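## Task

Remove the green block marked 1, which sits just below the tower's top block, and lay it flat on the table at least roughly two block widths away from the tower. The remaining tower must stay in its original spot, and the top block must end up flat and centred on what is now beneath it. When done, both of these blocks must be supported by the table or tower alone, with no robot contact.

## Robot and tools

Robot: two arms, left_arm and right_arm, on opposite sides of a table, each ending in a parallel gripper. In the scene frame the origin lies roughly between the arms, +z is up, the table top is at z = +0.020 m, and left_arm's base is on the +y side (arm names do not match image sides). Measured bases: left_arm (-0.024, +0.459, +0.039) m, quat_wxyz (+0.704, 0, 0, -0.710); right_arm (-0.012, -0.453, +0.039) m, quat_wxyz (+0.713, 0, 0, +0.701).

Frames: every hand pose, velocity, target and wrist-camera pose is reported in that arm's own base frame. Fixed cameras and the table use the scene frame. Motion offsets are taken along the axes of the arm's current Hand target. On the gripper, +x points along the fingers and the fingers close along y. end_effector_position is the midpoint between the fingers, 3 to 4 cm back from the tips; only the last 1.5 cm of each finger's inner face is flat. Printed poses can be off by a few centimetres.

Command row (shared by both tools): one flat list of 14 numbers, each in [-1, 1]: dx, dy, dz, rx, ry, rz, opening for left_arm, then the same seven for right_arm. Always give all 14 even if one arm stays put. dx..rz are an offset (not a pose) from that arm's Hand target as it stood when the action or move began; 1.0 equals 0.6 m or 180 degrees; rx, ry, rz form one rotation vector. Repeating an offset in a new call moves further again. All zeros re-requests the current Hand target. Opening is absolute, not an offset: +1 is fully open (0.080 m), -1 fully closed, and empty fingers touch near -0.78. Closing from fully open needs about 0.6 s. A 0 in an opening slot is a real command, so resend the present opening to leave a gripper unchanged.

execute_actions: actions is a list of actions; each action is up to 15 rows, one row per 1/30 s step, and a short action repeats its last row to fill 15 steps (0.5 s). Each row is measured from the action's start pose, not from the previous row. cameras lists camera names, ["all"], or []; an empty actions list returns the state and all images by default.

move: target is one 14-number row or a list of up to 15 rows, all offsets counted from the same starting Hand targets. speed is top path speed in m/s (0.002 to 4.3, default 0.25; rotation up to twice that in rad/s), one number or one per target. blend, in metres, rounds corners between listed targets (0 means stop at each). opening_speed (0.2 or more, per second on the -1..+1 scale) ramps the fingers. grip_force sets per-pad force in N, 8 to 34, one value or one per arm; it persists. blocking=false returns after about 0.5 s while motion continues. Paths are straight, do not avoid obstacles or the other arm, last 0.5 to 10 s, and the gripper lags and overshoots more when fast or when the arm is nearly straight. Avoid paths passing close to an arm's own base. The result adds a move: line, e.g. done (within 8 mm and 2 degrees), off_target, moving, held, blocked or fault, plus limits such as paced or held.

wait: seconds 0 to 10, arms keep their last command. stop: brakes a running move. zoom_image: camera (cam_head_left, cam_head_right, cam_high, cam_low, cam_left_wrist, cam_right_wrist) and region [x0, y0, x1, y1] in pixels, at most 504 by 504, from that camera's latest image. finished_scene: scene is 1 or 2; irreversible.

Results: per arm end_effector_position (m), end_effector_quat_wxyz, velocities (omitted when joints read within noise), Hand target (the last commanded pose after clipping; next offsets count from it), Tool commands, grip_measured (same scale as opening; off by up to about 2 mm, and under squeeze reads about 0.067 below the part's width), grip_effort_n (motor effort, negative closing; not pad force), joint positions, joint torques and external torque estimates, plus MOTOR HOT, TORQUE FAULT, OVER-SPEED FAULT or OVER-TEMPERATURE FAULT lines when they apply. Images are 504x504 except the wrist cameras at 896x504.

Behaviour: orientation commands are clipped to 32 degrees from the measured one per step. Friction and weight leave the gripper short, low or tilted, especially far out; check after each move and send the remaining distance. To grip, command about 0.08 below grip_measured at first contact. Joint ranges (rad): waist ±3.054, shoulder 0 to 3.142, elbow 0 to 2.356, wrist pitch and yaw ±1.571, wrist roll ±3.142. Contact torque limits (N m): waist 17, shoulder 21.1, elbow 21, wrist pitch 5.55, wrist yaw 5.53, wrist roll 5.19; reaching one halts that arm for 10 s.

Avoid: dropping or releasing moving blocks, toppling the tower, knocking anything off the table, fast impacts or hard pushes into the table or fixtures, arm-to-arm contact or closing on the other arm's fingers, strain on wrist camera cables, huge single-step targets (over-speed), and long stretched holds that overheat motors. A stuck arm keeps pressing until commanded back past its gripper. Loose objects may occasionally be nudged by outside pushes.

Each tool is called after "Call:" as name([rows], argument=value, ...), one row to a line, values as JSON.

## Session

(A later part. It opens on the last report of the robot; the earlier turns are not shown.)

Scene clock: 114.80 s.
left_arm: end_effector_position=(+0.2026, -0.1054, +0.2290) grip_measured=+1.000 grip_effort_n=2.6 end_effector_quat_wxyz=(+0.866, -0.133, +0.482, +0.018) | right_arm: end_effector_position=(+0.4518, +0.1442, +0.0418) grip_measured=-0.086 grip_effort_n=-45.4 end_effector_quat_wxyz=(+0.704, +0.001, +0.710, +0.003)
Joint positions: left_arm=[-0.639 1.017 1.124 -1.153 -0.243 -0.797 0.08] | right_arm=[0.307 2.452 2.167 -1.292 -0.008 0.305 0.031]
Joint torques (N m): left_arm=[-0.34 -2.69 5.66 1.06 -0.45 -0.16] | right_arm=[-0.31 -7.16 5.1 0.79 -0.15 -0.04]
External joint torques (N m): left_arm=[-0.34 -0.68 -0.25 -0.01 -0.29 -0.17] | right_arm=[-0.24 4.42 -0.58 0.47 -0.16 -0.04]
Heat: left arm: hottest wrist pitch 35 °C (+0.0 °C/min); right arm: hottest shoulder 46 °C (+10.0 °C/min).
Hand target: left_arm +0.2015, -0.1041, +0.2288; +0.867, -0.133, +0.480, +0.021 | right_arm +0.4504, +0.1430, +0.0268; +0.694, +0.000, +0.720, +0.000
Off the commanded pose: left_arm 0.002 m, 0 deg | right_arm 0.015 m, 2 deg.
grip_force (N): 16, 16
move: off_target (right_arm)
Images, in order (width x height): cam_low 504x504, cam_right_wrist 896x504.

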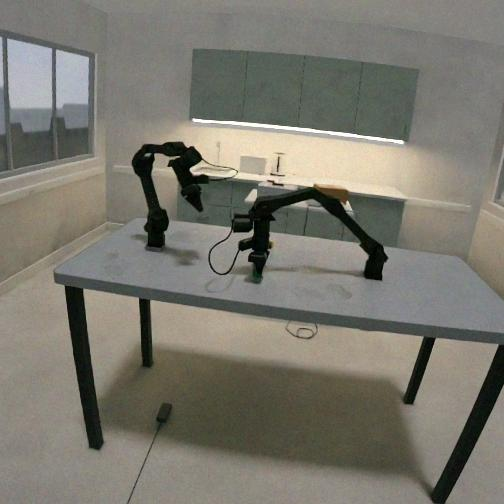

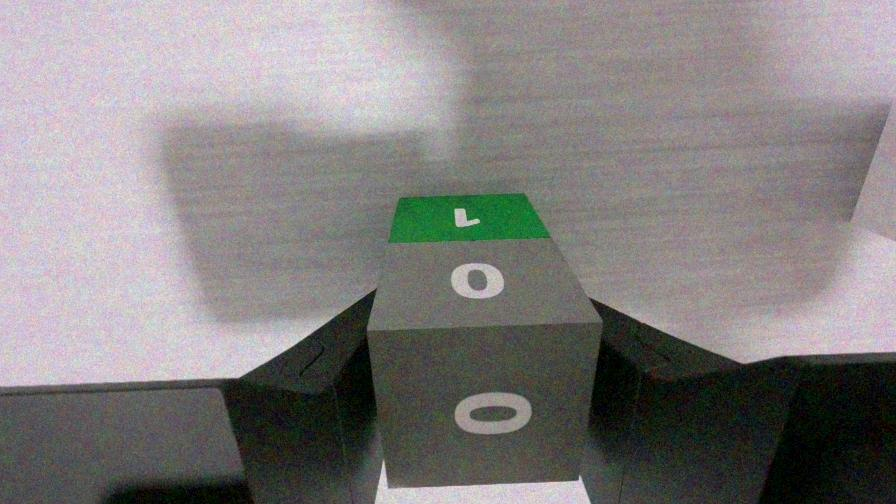

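Call:
move([
  [0,0,0,0,0,0,1,-0.016,0,0,0,0,0,0.3],
  [0,0,0,0,0,0,1,-0.092,0,0,0,-0.0116,0,0.3],
], speed=0.1, opening_speed=1.0, cameras=["cam_right_wrist","cam_low"])

Call:
zoom_image(camera="cam_low", region=[230, 230, 300, 300])

Scene clock: 125.80 s.
left_arm: end_effector_position=(+0.2026, -0.1054, +0.2290) grip_measured=+1.000 grip_effort_n=2.6 end_effector_quat_wxyz=(+0.866, -0.133, +0.482, +0.018) | right_arm: end_effector_position=(+0.4500, +0.1430, +0.0754) grip_measured=+0.296 grip_effort_n=21.2 end_effector_quat_wxyz=(+0.700, -0.002, +0.714, +0.000)
Joint positions: left_arm=[-0.639 1.017 1.124 -1.153 -0.243 -0.797 0.08] | right_arm=[0.307 2.461 2.317 -1.445 -0.003 0.305 0.048]
Joint torques (N m): left_arm=[-0.2 -2.72 5.76 1.05 -0.45 -0.16] | right_arm=[-0.1 -10.97 7.39 0.18 0.06 0.03]
External joint torques (N m): left_arm=[-0.18 -0.74 -0.16 -0.03 -0.3 -0.17] | right_arm=[-0.11 0.6 1.74 -0.13 0.05 0.03]
Heat: left arm: hottest wrist pitch 35 °C (+0.0 °C/min); right arm: hottest shoulder 45 °C (+6.0 °C/min).
Hand target: left_arm +0.2015, -0.1041, +0.2288; +0.867, -0.133, +0.480, +0.021 | right_arm +0.4524, +0.1430, +0.0820; +0.707, +0.000, +0.707, +0.000
Off the commanded pose: left_arm 0.002 m, 0 deg | right_arm 0.007 m, 1 deg.
grip_force (N): 16, 16
move: done
Images, in order (width x height): cam_low 504x504, cam_right_wrist 896x504.

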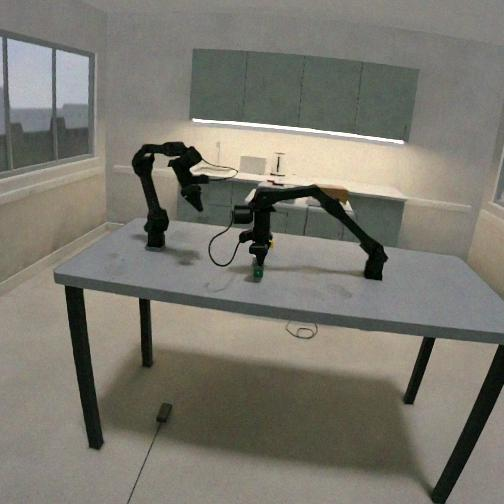

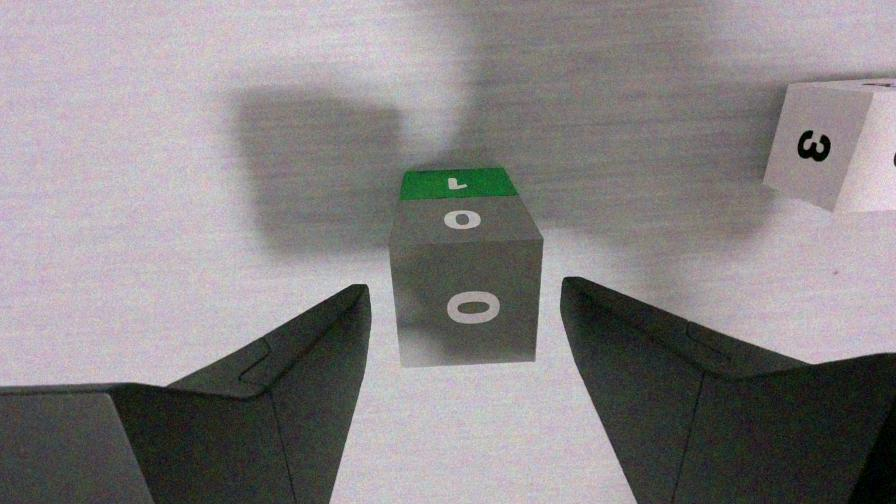

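Scaled by 7.200.

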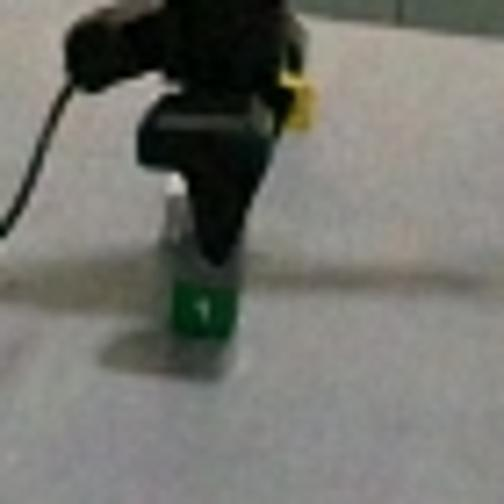

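Call:
move([
  [0,0,0,0,0,0,1,0,0,0,0,0,0,-0.5],
  [0,0,0,0,0,0,1,-0.045,0,0,0,0,0,-0.5],
  [0,0,0,0,0,0,1,-0.045,-0.2,0.0327,0,0,0,-0.5],
], speed=0.12, blend=[0,0.008,0], opening_speed=1.0, cameras=["cam_right_wrist","cam_low"])

Call:
zoom_image(camera="cam_low", region=[230, 225, 300, 295])

Scene clock: 137.60 s.
left_arm: end_effector_position=(+0.2026, -0.1054, +0.2290) grip_measured=+1.000 grip_effort_n=3.0 end_effector_quat_wxyz=(+0.866, -0.133, +0.482, +0.018) | right_arm: end_effector_position=(+0.4692, +0.0220, +0.0979) grip_measured=-0.090 grip_effort_n=-45.4 end_effector_quat_wxyz=(+0.708, +0.002, +0.706, -0.001)
Joint positions: left_arm=[-0.639 1.017 1.124 -1.153 -0.243 -0.797 0.08] | right_arm=[0.046 2.431 2.352 -1.488 -0.001 0.05 0.031]
Joint torques (N m): left_arm=[-0.34 -2.74 5.69 1.02 -0.45 -0.13] | right_arm=[0.22 -11.86 7.24 0.45 -0.01 -0.06]
External joint torques (N m): left_arm=[-0.32 -0.76 -0.21 -0.05 -0.29 -0.15] | right_arm=[0.18 -0.53 1.65 0.1 0 -0.05]
Heat: left arm: hottest elbow 34 °C (+0.0 °C/min); right arm: hottest shoulder 50 °C (+9.1 °C/min). Fold the right arm in close to its base, or ease its load, before you think long.
Hand target: left_arm +0.2015, -0.1041, +0.2288; +0.867, -0.133, +0.480, +0.021 | right_arm +0.4722, +0.0231, +0.1088; +0.707, +0.000, +0.707, +0.000
Off the commanded pose: left_arm 0.002 m, 0 deg | right_arm 0.011 m, 0 deg.
MOTOR HOT: joint 2 (shoulder) of the right arm reports 50 °C; the controller stops that arm at 95 °C. To cool a motor, set the load down, stop pushing, or move to a pose that needs little force.
joint sent to its limit (right arm) — joint 3 (elbow), upper limit, where the elbow is as straight as it goes. The joint targets still meet the commanded pose.
grip_force (N): 16, 16
move: off_target (right_arm)
Images, in order (width x height): cam_low 504x504, cam_right_wrist 896x504.

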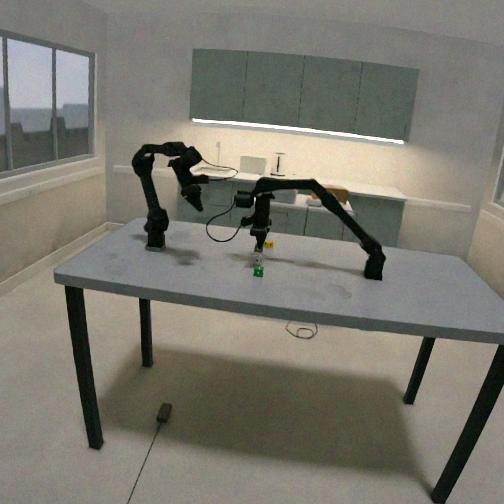

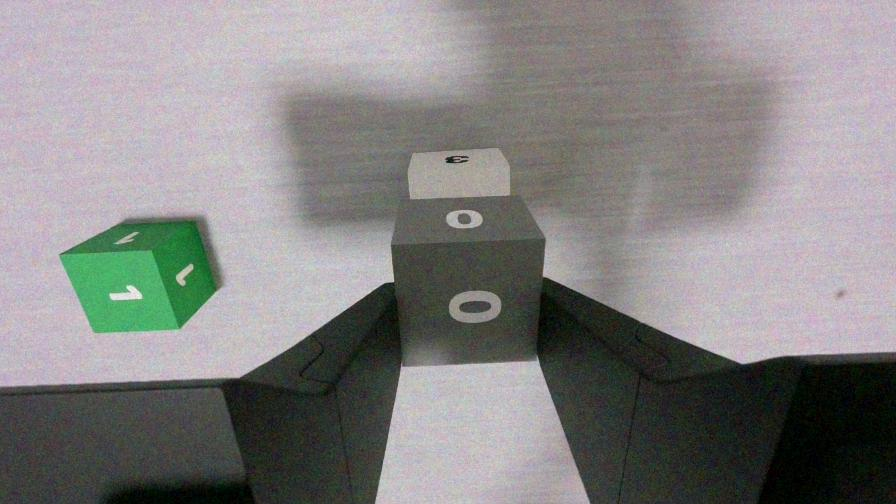

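Scaled by 7.200.

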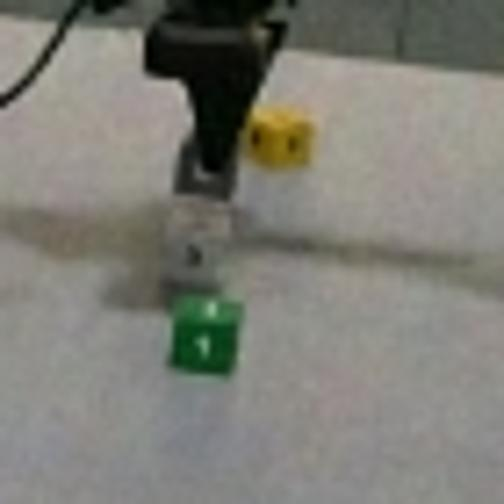

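Call:
move(target=[0,0,0,0,0,0,1,0.05,-0.002,-0.005,0,0,0,-0.5], speed=0.06, cameras=["cam_right_wrist","cam_low"])

Call:
zoom_image(camera="cam_low", region=[230, 225, 300, 295])

Call:
zoom_image(camera="cam_right_wrist", region=[360, 120, 580, 340])

Scene clock: 147.97 s.
left_arm: end_effector_position=(+0.2026, -0.1054, +0.2290) grip_measured=+1.000 grip_effort_n=2.1 end_effector_quat_wxyz=(+0.866, -0.133, +0.482, +0.018) | right_arm: end_effector_position=(+0.4704, +0.0220, +0.0771) grip_measured=-0.090 grip_effort_n=-45.8 end_effector_quat_wxyz=(+0.706, +0.001, +0.708, +0.000)
Joint positions: left_arm=[-0.639 1.017 1.124 -1.153 -0.243 -0.797 0.08] | right_arm=[0.046 2.431 2.268 -1.41 -0.001 0.047 0.031]
Joint torques (N m): left_arm=[-0.38 -2.72 5.64 1.03 -0.45 -0.13] | right_arm=[-0.01 -11.02 4.77 0.46 -0.01 -0.05]
External joint torques (N m): left_arm=[-0.39 -0.69 -0.3 -0.05 -0.29 -0.15] | right_arm=[-0.03 0.44 -0.9 0.12 0 -0.05]
Heat: left arm: hottest elbow 34 °C (+0.0 °C/min); right arm: hottest shoulder 53 °C (+10.0 °C/min). Fold the right arm in close to its base, or ease its load, before you think long.
Hand target: left_arm +0.2015, -0.1041, +0.2288; +0.867, -0.133, +0.480, +0.021 | right_arm +0.4692, +0.0219, +0.0788; +0.707, +0.000, +0.707, +0.001
Off the commanded pose: left_arm 0.002 m, 0 deg | right_arm 0.002 m, 0 deg.
MOTOR HOT: still on. Joint 2 (shoulder) of the right arm reports 53 °C.
grip_force (N): 16, 16
move: done
Images, in order (width x height): cam_low 504x504, cam_right_wrist 896x504.

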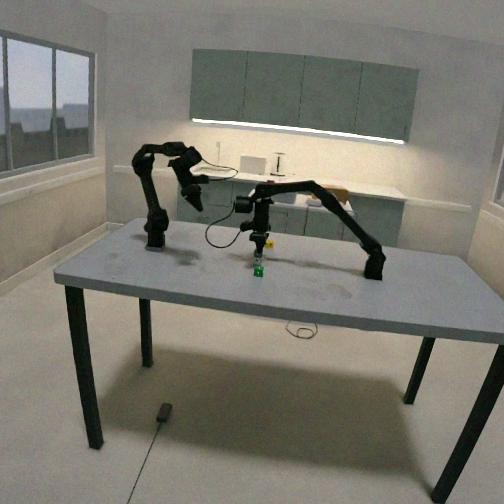

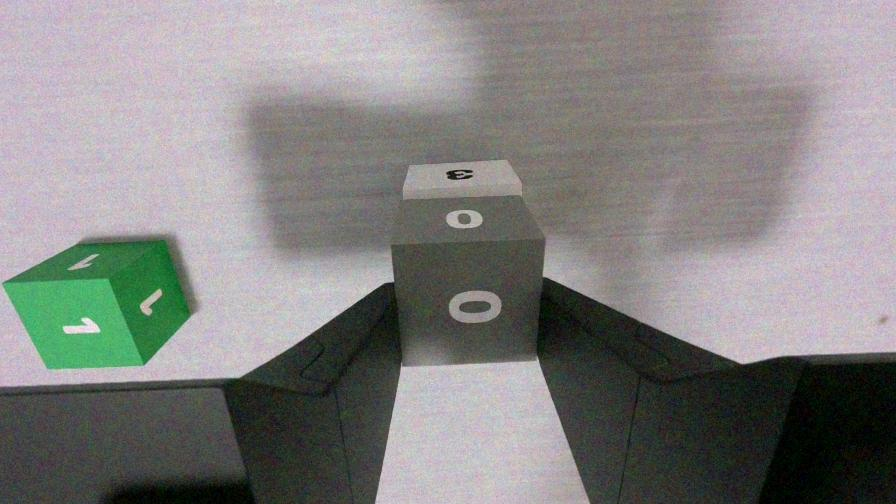

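Scaled by 7.200.

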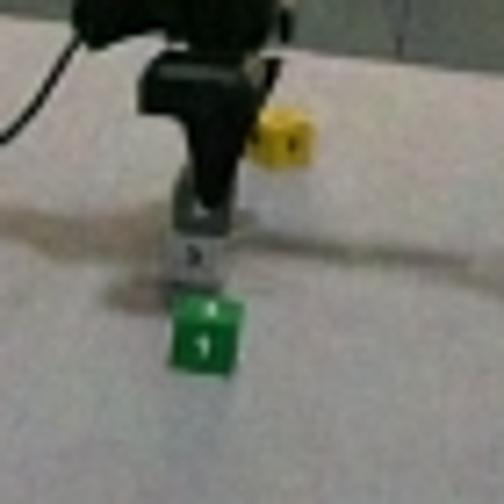

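Scaled by 2.291.

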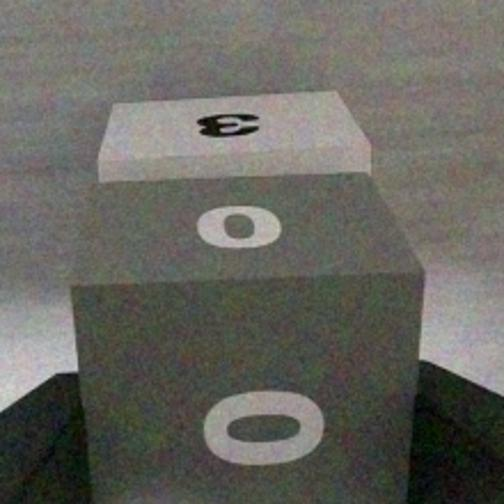

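Call:
move(target=[0,0,0,0,0,0,1,-0.001,-0.0025,0.0035,0,0,0,-0.5], speed=0.06, cameras=["cam_right_wrist","cam_low"])

Call:
zoom_image(camera="cam_low", region=[230, 225, 300, 295])

Call:
zoom_image(camera="cam_right_wrist", region=[360, 120, 580, 340])

Scene clock: 158.13 s.
left_arm: end_effector_position=(+0.2026, -0.1054, +0.2290) grip_measured=+1.000 grip_effort_n=2.6 end_effector_quat_wxyz=(+0.866, -0.133, +0.482, +0.018) | right_arm: end_effector_position=(+0.4690, +0.0220, +0.0777) grip_measured=-0.090 grip_effort_n=-45.4 end_effector_quat_wxyz=(+0.704, -0.001, +0.710, +0.001)
Joint positions: left_arm=[-0.639 1.017 1.124 -1.153 -0.243 -0.797 0.08] | right_arm=[0.046 2.431 2.27 -1.419 -0.001 0.044 0.031]
Joint torques (N m): left_arm=[-0.22 -2.7 5.65 1.05 -0.48 -0.14] | right_arm=[-0.35 -9.73 7.56 0.19 0 -0.05]
External joint torques (N m): left_arm=[-0.21 -0.66 -0.29 -0.02 -0.32 -0.15] | right_arm=[-0.38 1.72 1.87 -0.15 0 -0.05]
Heat: left arm: hottest elbow 34 °C (+0.0 °C/min); right arm: hottest shoulder 53 °C (+8.1 °C/min). Fold the right arm in close to its base, or ease its load, before you think long.
Hand target: left_arm +0.2015, -0.1041, +0.2288; +0.867, -0.133, +0.480, +0.021 | right_arm +0.4712, +0.0204, +0.0794; +0.707, +0.000, +0.708, +0.000
Off the commanded pose: left_arm 0.002 m, 0 deg | right_arm 0.003 m, 0 deg.
MOTOR HOT: still on. Joint 2 (shoulder) of the right arm reports 53 °C.
grip_force (N): 16, 16
move: done
Images, in order (width x height): cam_low 504x504, cam_right_wrist 896x504.

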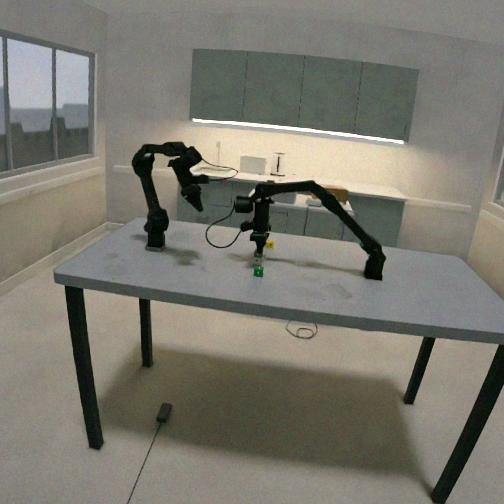

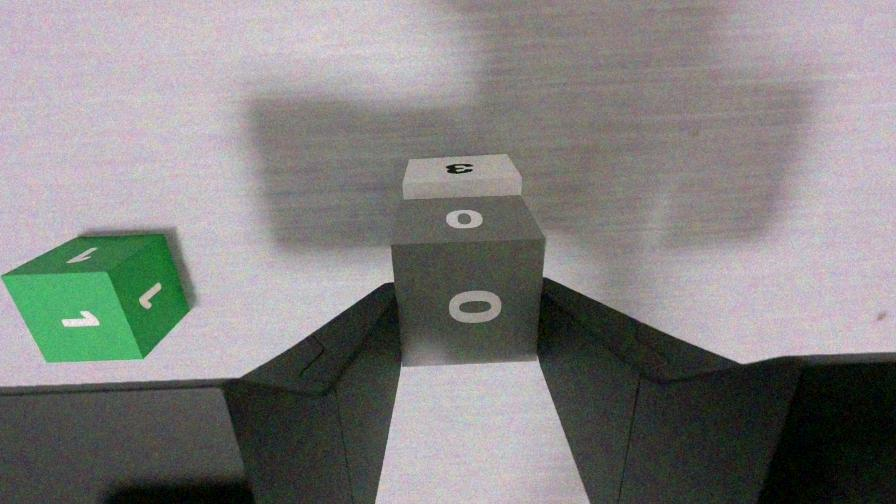

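Scaled by 7.200.

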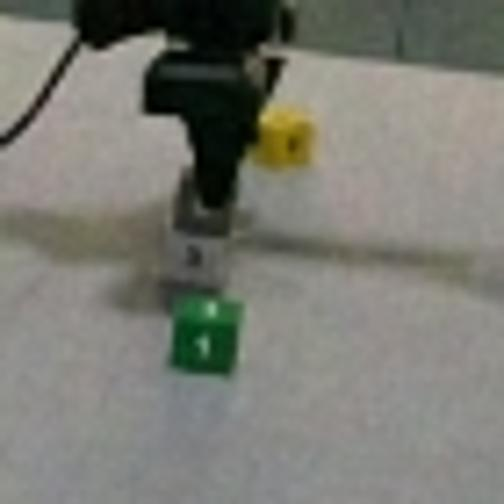

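Scaled by 2.291.

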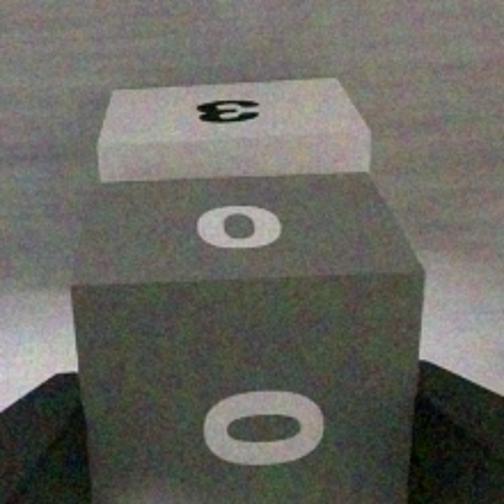

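Call:
move([
  [0,0,0,0,0,0,1,-0.03,-0.003,0.003,0,0,0,-0.5],
  [0,0,0,0,0,0,1,0.001,-0.003,0.002,0,0,0,-0.5],
], speed=0.06, cameras=["cam_right_wrist","cam_low"])

Call:
zoom_image(camera="cam_low", region=[230, 225, 300, 295])

Call:
zoom_image(camera="cam_right_wrist", region=[360, 120, 580, 340])

Scene clock: 165.83 s.
left_arm: end_effector_position=(+0.2026, -0.1054, +0.2290) grip_measured=+1.000 grip_effort_n=2.1 end_effector_quat_wxyz=(+0.866, -0.133, +0.482, +0.018) | right_arm: end_effector_position=(+0.4739, +0.0202, +0.0860) grip_measured=-0.090 grip_effort_n=-45.4 end_effector_quat_wxyz=(+0.713, +0.000, +0.701, +0.001)
Joint positions: left_arm=[-0.639 1.017 1.124 -1.153 -0.243 -0.797 0.08] | right_arm=[0.042 2.431 2.303 -1.427 -0.001 0.04 0.031]
Joint torques (N m): left_arm=[-0.26 -2.74 5.83 1.03 -0.43 -0.15] | right_arm=[-0.34 -9.01 4.71 0.52 -0.01 -0.05]
External joint torques (N m): left_arm=[-0.27 -0.67 -0.09 -0.02 -0.26 -0.16] | right_arm=[-0.28 2.46 -0.99 0.13 -0.01 -0.05]
Heat: left arm: hottest elbow 34 °C (+0.0 °C/min); right arm: hottest shoulder 53 °C (+6.0 °C/min). Fold the right arm in close to its base, or ease its load, before you think long.
Hand target: left_arm +0.2015, -0.1041, +0.2288; +0.867, -0.133, +0.480, +0.021 | right_arm +0.4724, +0.0185, +0.0787; +0.707, +0.000, +0.708, +0.000
Off the commanded pose: left_arm 0.002 m, 0 deg | right_arm 0.008 m, 1 deg.
MOTOR HOT: still on. Joint 2 (shoulder) of the right arm reports 53 °C.
grip_force (N): 16, 16
move: done
Images, in order (width x height): cam_low 504x504, cam_right_wrist 896x504.

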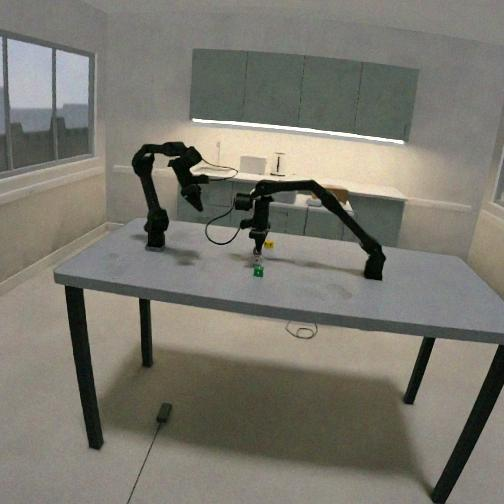

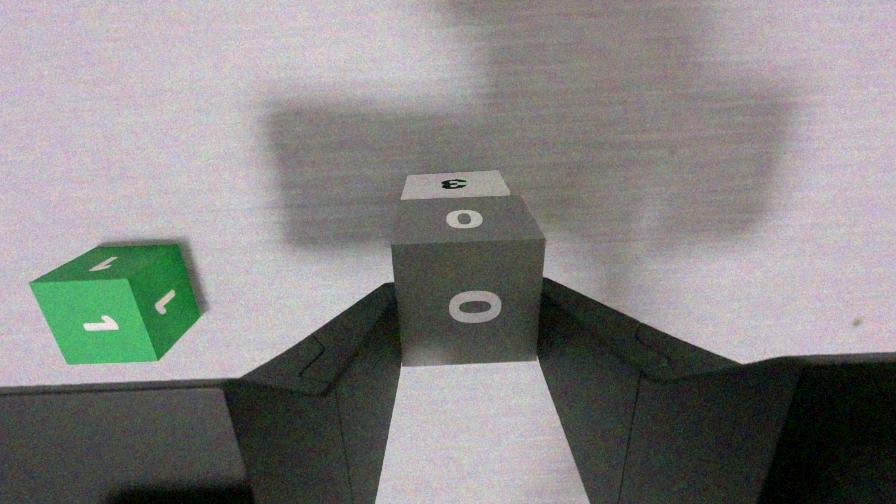

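Scaled by 7.200.

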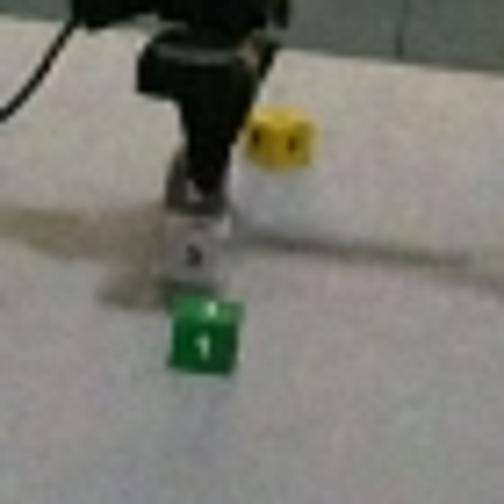

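Scaled by 2.291.

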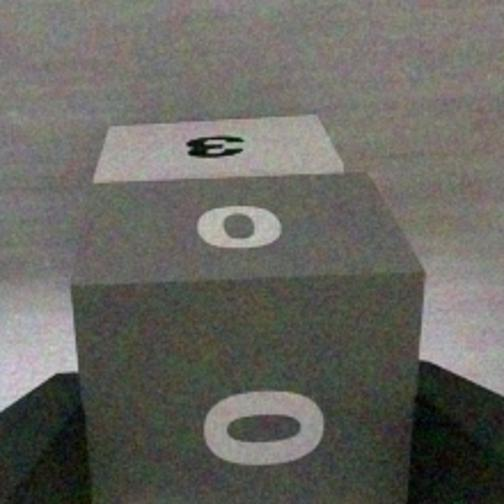

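Call:
move(target=[0,0,0,0,0,0,1,0.01,0.0075,-0.0033,0,0,0,-0.5], speed=0.05, cameras=["cam_right_wrist","cam_low"])

Call:
zoom_image(camera="cam_low", region=[230, 225, 300, 295])

Call:
zoom_image(camera="cam_right_wrist", region=[360, 120, 580, 340])

Scene clock: 175.57 s.
left_arm: end_effector_position=(+0.2026, -0.1054, +0.2290) grip_measured=+1.000 grip_effort_n=2.6 end_effector_quat_wxyz=(+0.866, -0.133, +0.482, +0.018) | right_arm: end_effector_position=(+0.4725, +0.0207, +0.0748) grip_measured=-0.090 grip_effort_n=-45.4 end_effector_quat_wxyz=(+0.709, +0.000, +0.705, -0.001)
Joint positions: left_arm=[-0.639 1.017 1.124 -1.153 -0.243 -0.797 0.08] | right_arm=[0.044 2.431 2.259 -1.393 0.001 0.045 0.031]
Joint torques (N m): left_arm=[-0.27 -2.75 5.75 1.04 -0.44 -0.16] | right_arm=[0.46 -10.39 4.17 0.58 -0.11 0.1]
External joint torques (N m): left_arm=[-0.27 -0.71 -0.14 0 -0.28 -0.17] | right_arm=[0.45 1.05 -1.51 0.21 -0.1 0.1]
Heat: left arm: hottest elbow 34 °C (+0.0 °C/min); right arm: hottest shoulder 52 °C (+6.0 °C/min). Fold the right arm in close to its base, or ease its load, before you think long.
Hand target: left_arm +0.2015, -0.1041, +0.2288; +0.867, -0.133, +0.480, +0.021 | right_arm +0.4704, +0.0230, +0.0727; +0.707, +0.000, +0.708, +0.000
Off the commanded pose: left_arm 0.002 m, 0 deg | right_arm 0.004 m, 0 deg.
MOTOR HOT: still on. Joint 2 (shoulder) of the right arm reports 52 °C.
grip_force (N): 16, 16
move: done
Images, in order (width x height): cam_low 504x504, cam_right_wrist 896x504.

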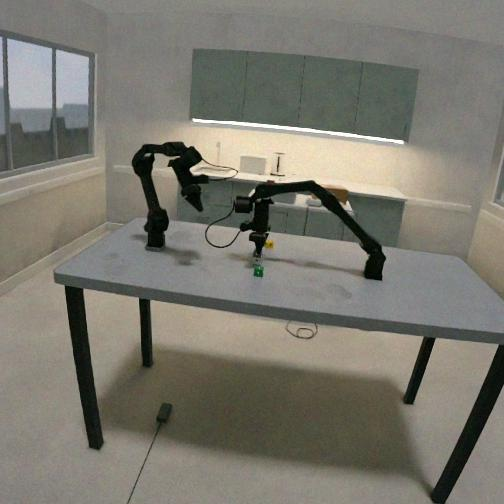

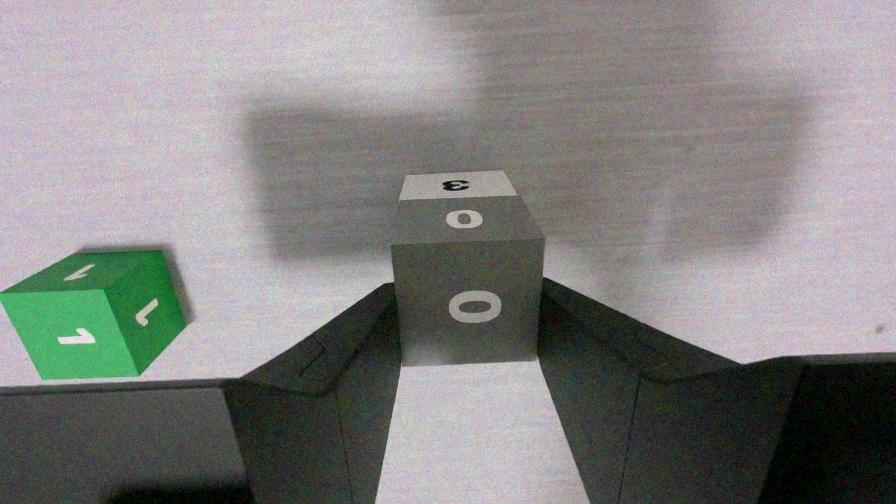

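Scaled by 7.200.

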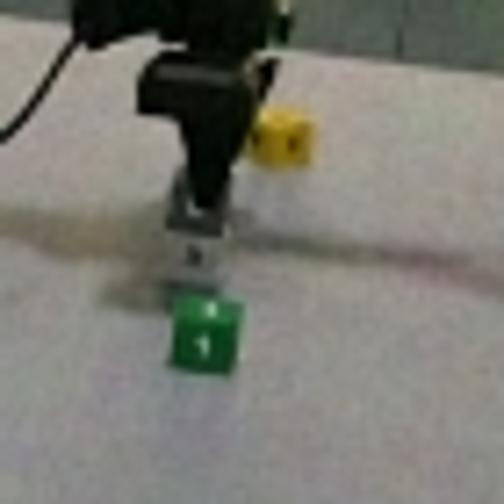

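Scaled by 2.291.

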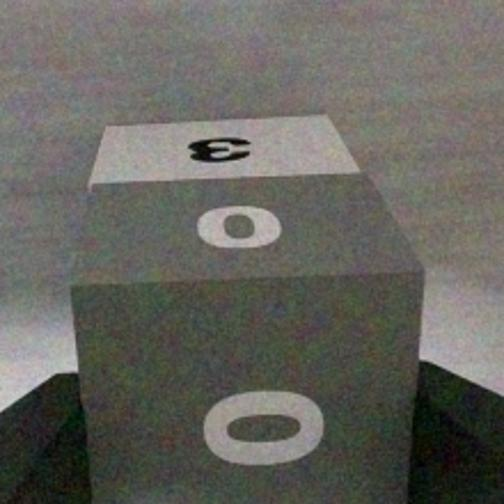

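Call:
move([
  [0,0,0,0,0,0,1,0,-0.003,0.001,0,0,0,0.5],
  [0,0,0,0,0,0,1,-0.15,-0.003,-0.01,0,0,0,0.5],
], speed=[0.05,0.15], opening_speed=0.8, cameras=["cam_right_wrist","cam_low"])

Call:
zoom_image(camera="cam_low", region=[230, 225, 300, 295])

Call:
zoom_image(camera="cam_right_wrist", region=[360, 120, 580, 340])

Scene clock: 190.97 s.
left_arm: end_effector_position=(+0.2026, -0.1054, +0.2290) grip_measured=+1.000 grip_effort_n=2.1 end_effector_quat_wxyz=(+0.866, -0.133, +0.482, +0.018) | right_arm: end_effector_position=(+0.4630, +0.0203, +0.1561) grip_measured=+0.496 grip_effort_n=21.2 end_effector_quat_wxyz=(+0.747, +0.002, +0.664, +0.001)
Joint positions: left_arm=[-0.639 1.017 1.124 -1.153 -0.243 -0.797 0.08] | right_arm=[0.044 2.302 2.355 -1.506 0.001 0.045 0.057]
Joint torques (N m): left_arm=[-0.15 -2.63 5.8 1.05 -0.44 -0.12] | right_arm=[0.12 -10.49 6.84 0.64 -0.08 0]
External joint torques (N m): left_arm=[-0.14 -0.6 -0.07 0 -0.29 -0.13] | right_arm=[-0.01 0.17 1.23 0.11 -0.06 0]
Heat: left arm: hottest elbow 34 °C (+0.0 °C/min); right arm: hottest shoulder 53 °C (+6.0 °C/min). Fold the right arm in close to its base, or ease its load, before you think long.
Hand target: left_arm +0.2015, -0.1041, +0.2288; +0.867, -0.133, +0.480, +0.021 | right_arm +0.4645, +0.0212, +0.1629; +0.707, +0.000, +0.707, +0.000
Off the commanded pose: left_arm 0.002 m, 0 deg | right_arm 0.007 m, 7 deg.
MOTOR HOT: still on. Joint 2 (shoulder) of the right arm reports 53 °C.
joint sent to its limit (right arm) — joint 3 (elbow), upper limit, where the elbow is as straight as it goes. The joint targets are off in orientation, not in position.
grip_force (N): 16, 16
move: off_target (right_arm)
Images, in order (width x height): cam_low 504x504, cam_right_wrist 896x504.

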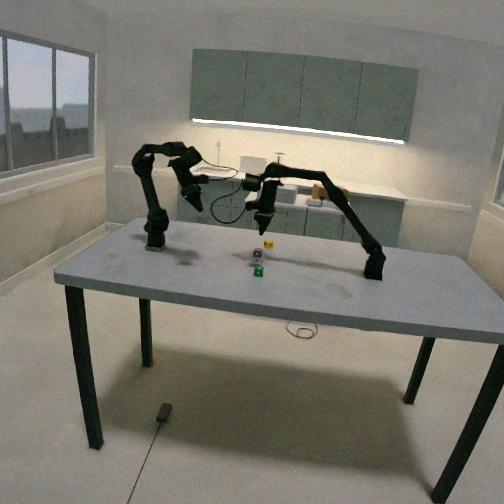

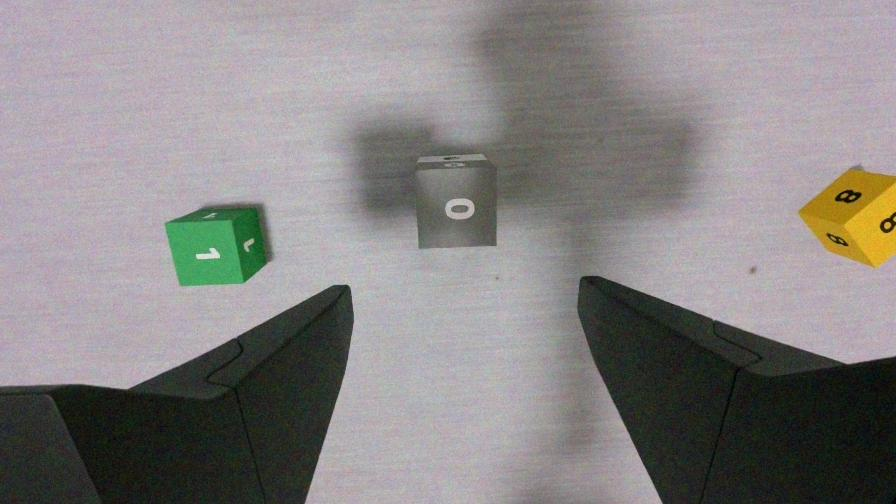

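Scaled by 7.200.

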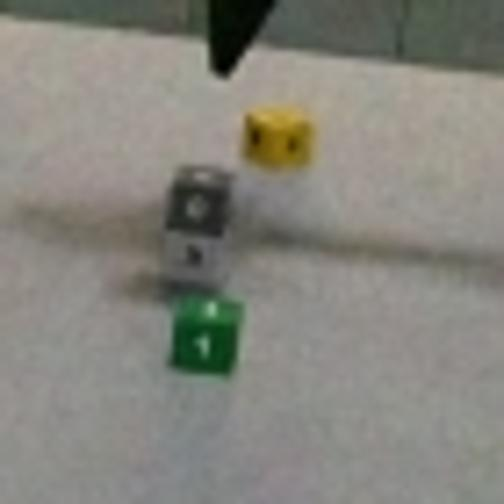

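Scaled by 2.291.

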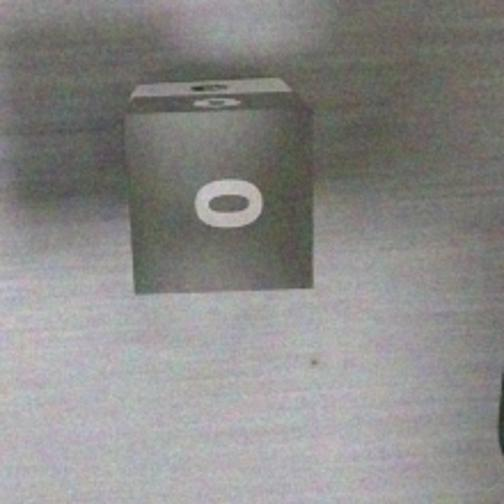

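Aligned and upright.

Call:
finished_scene(scene=2)

The scene is finished: the task was done.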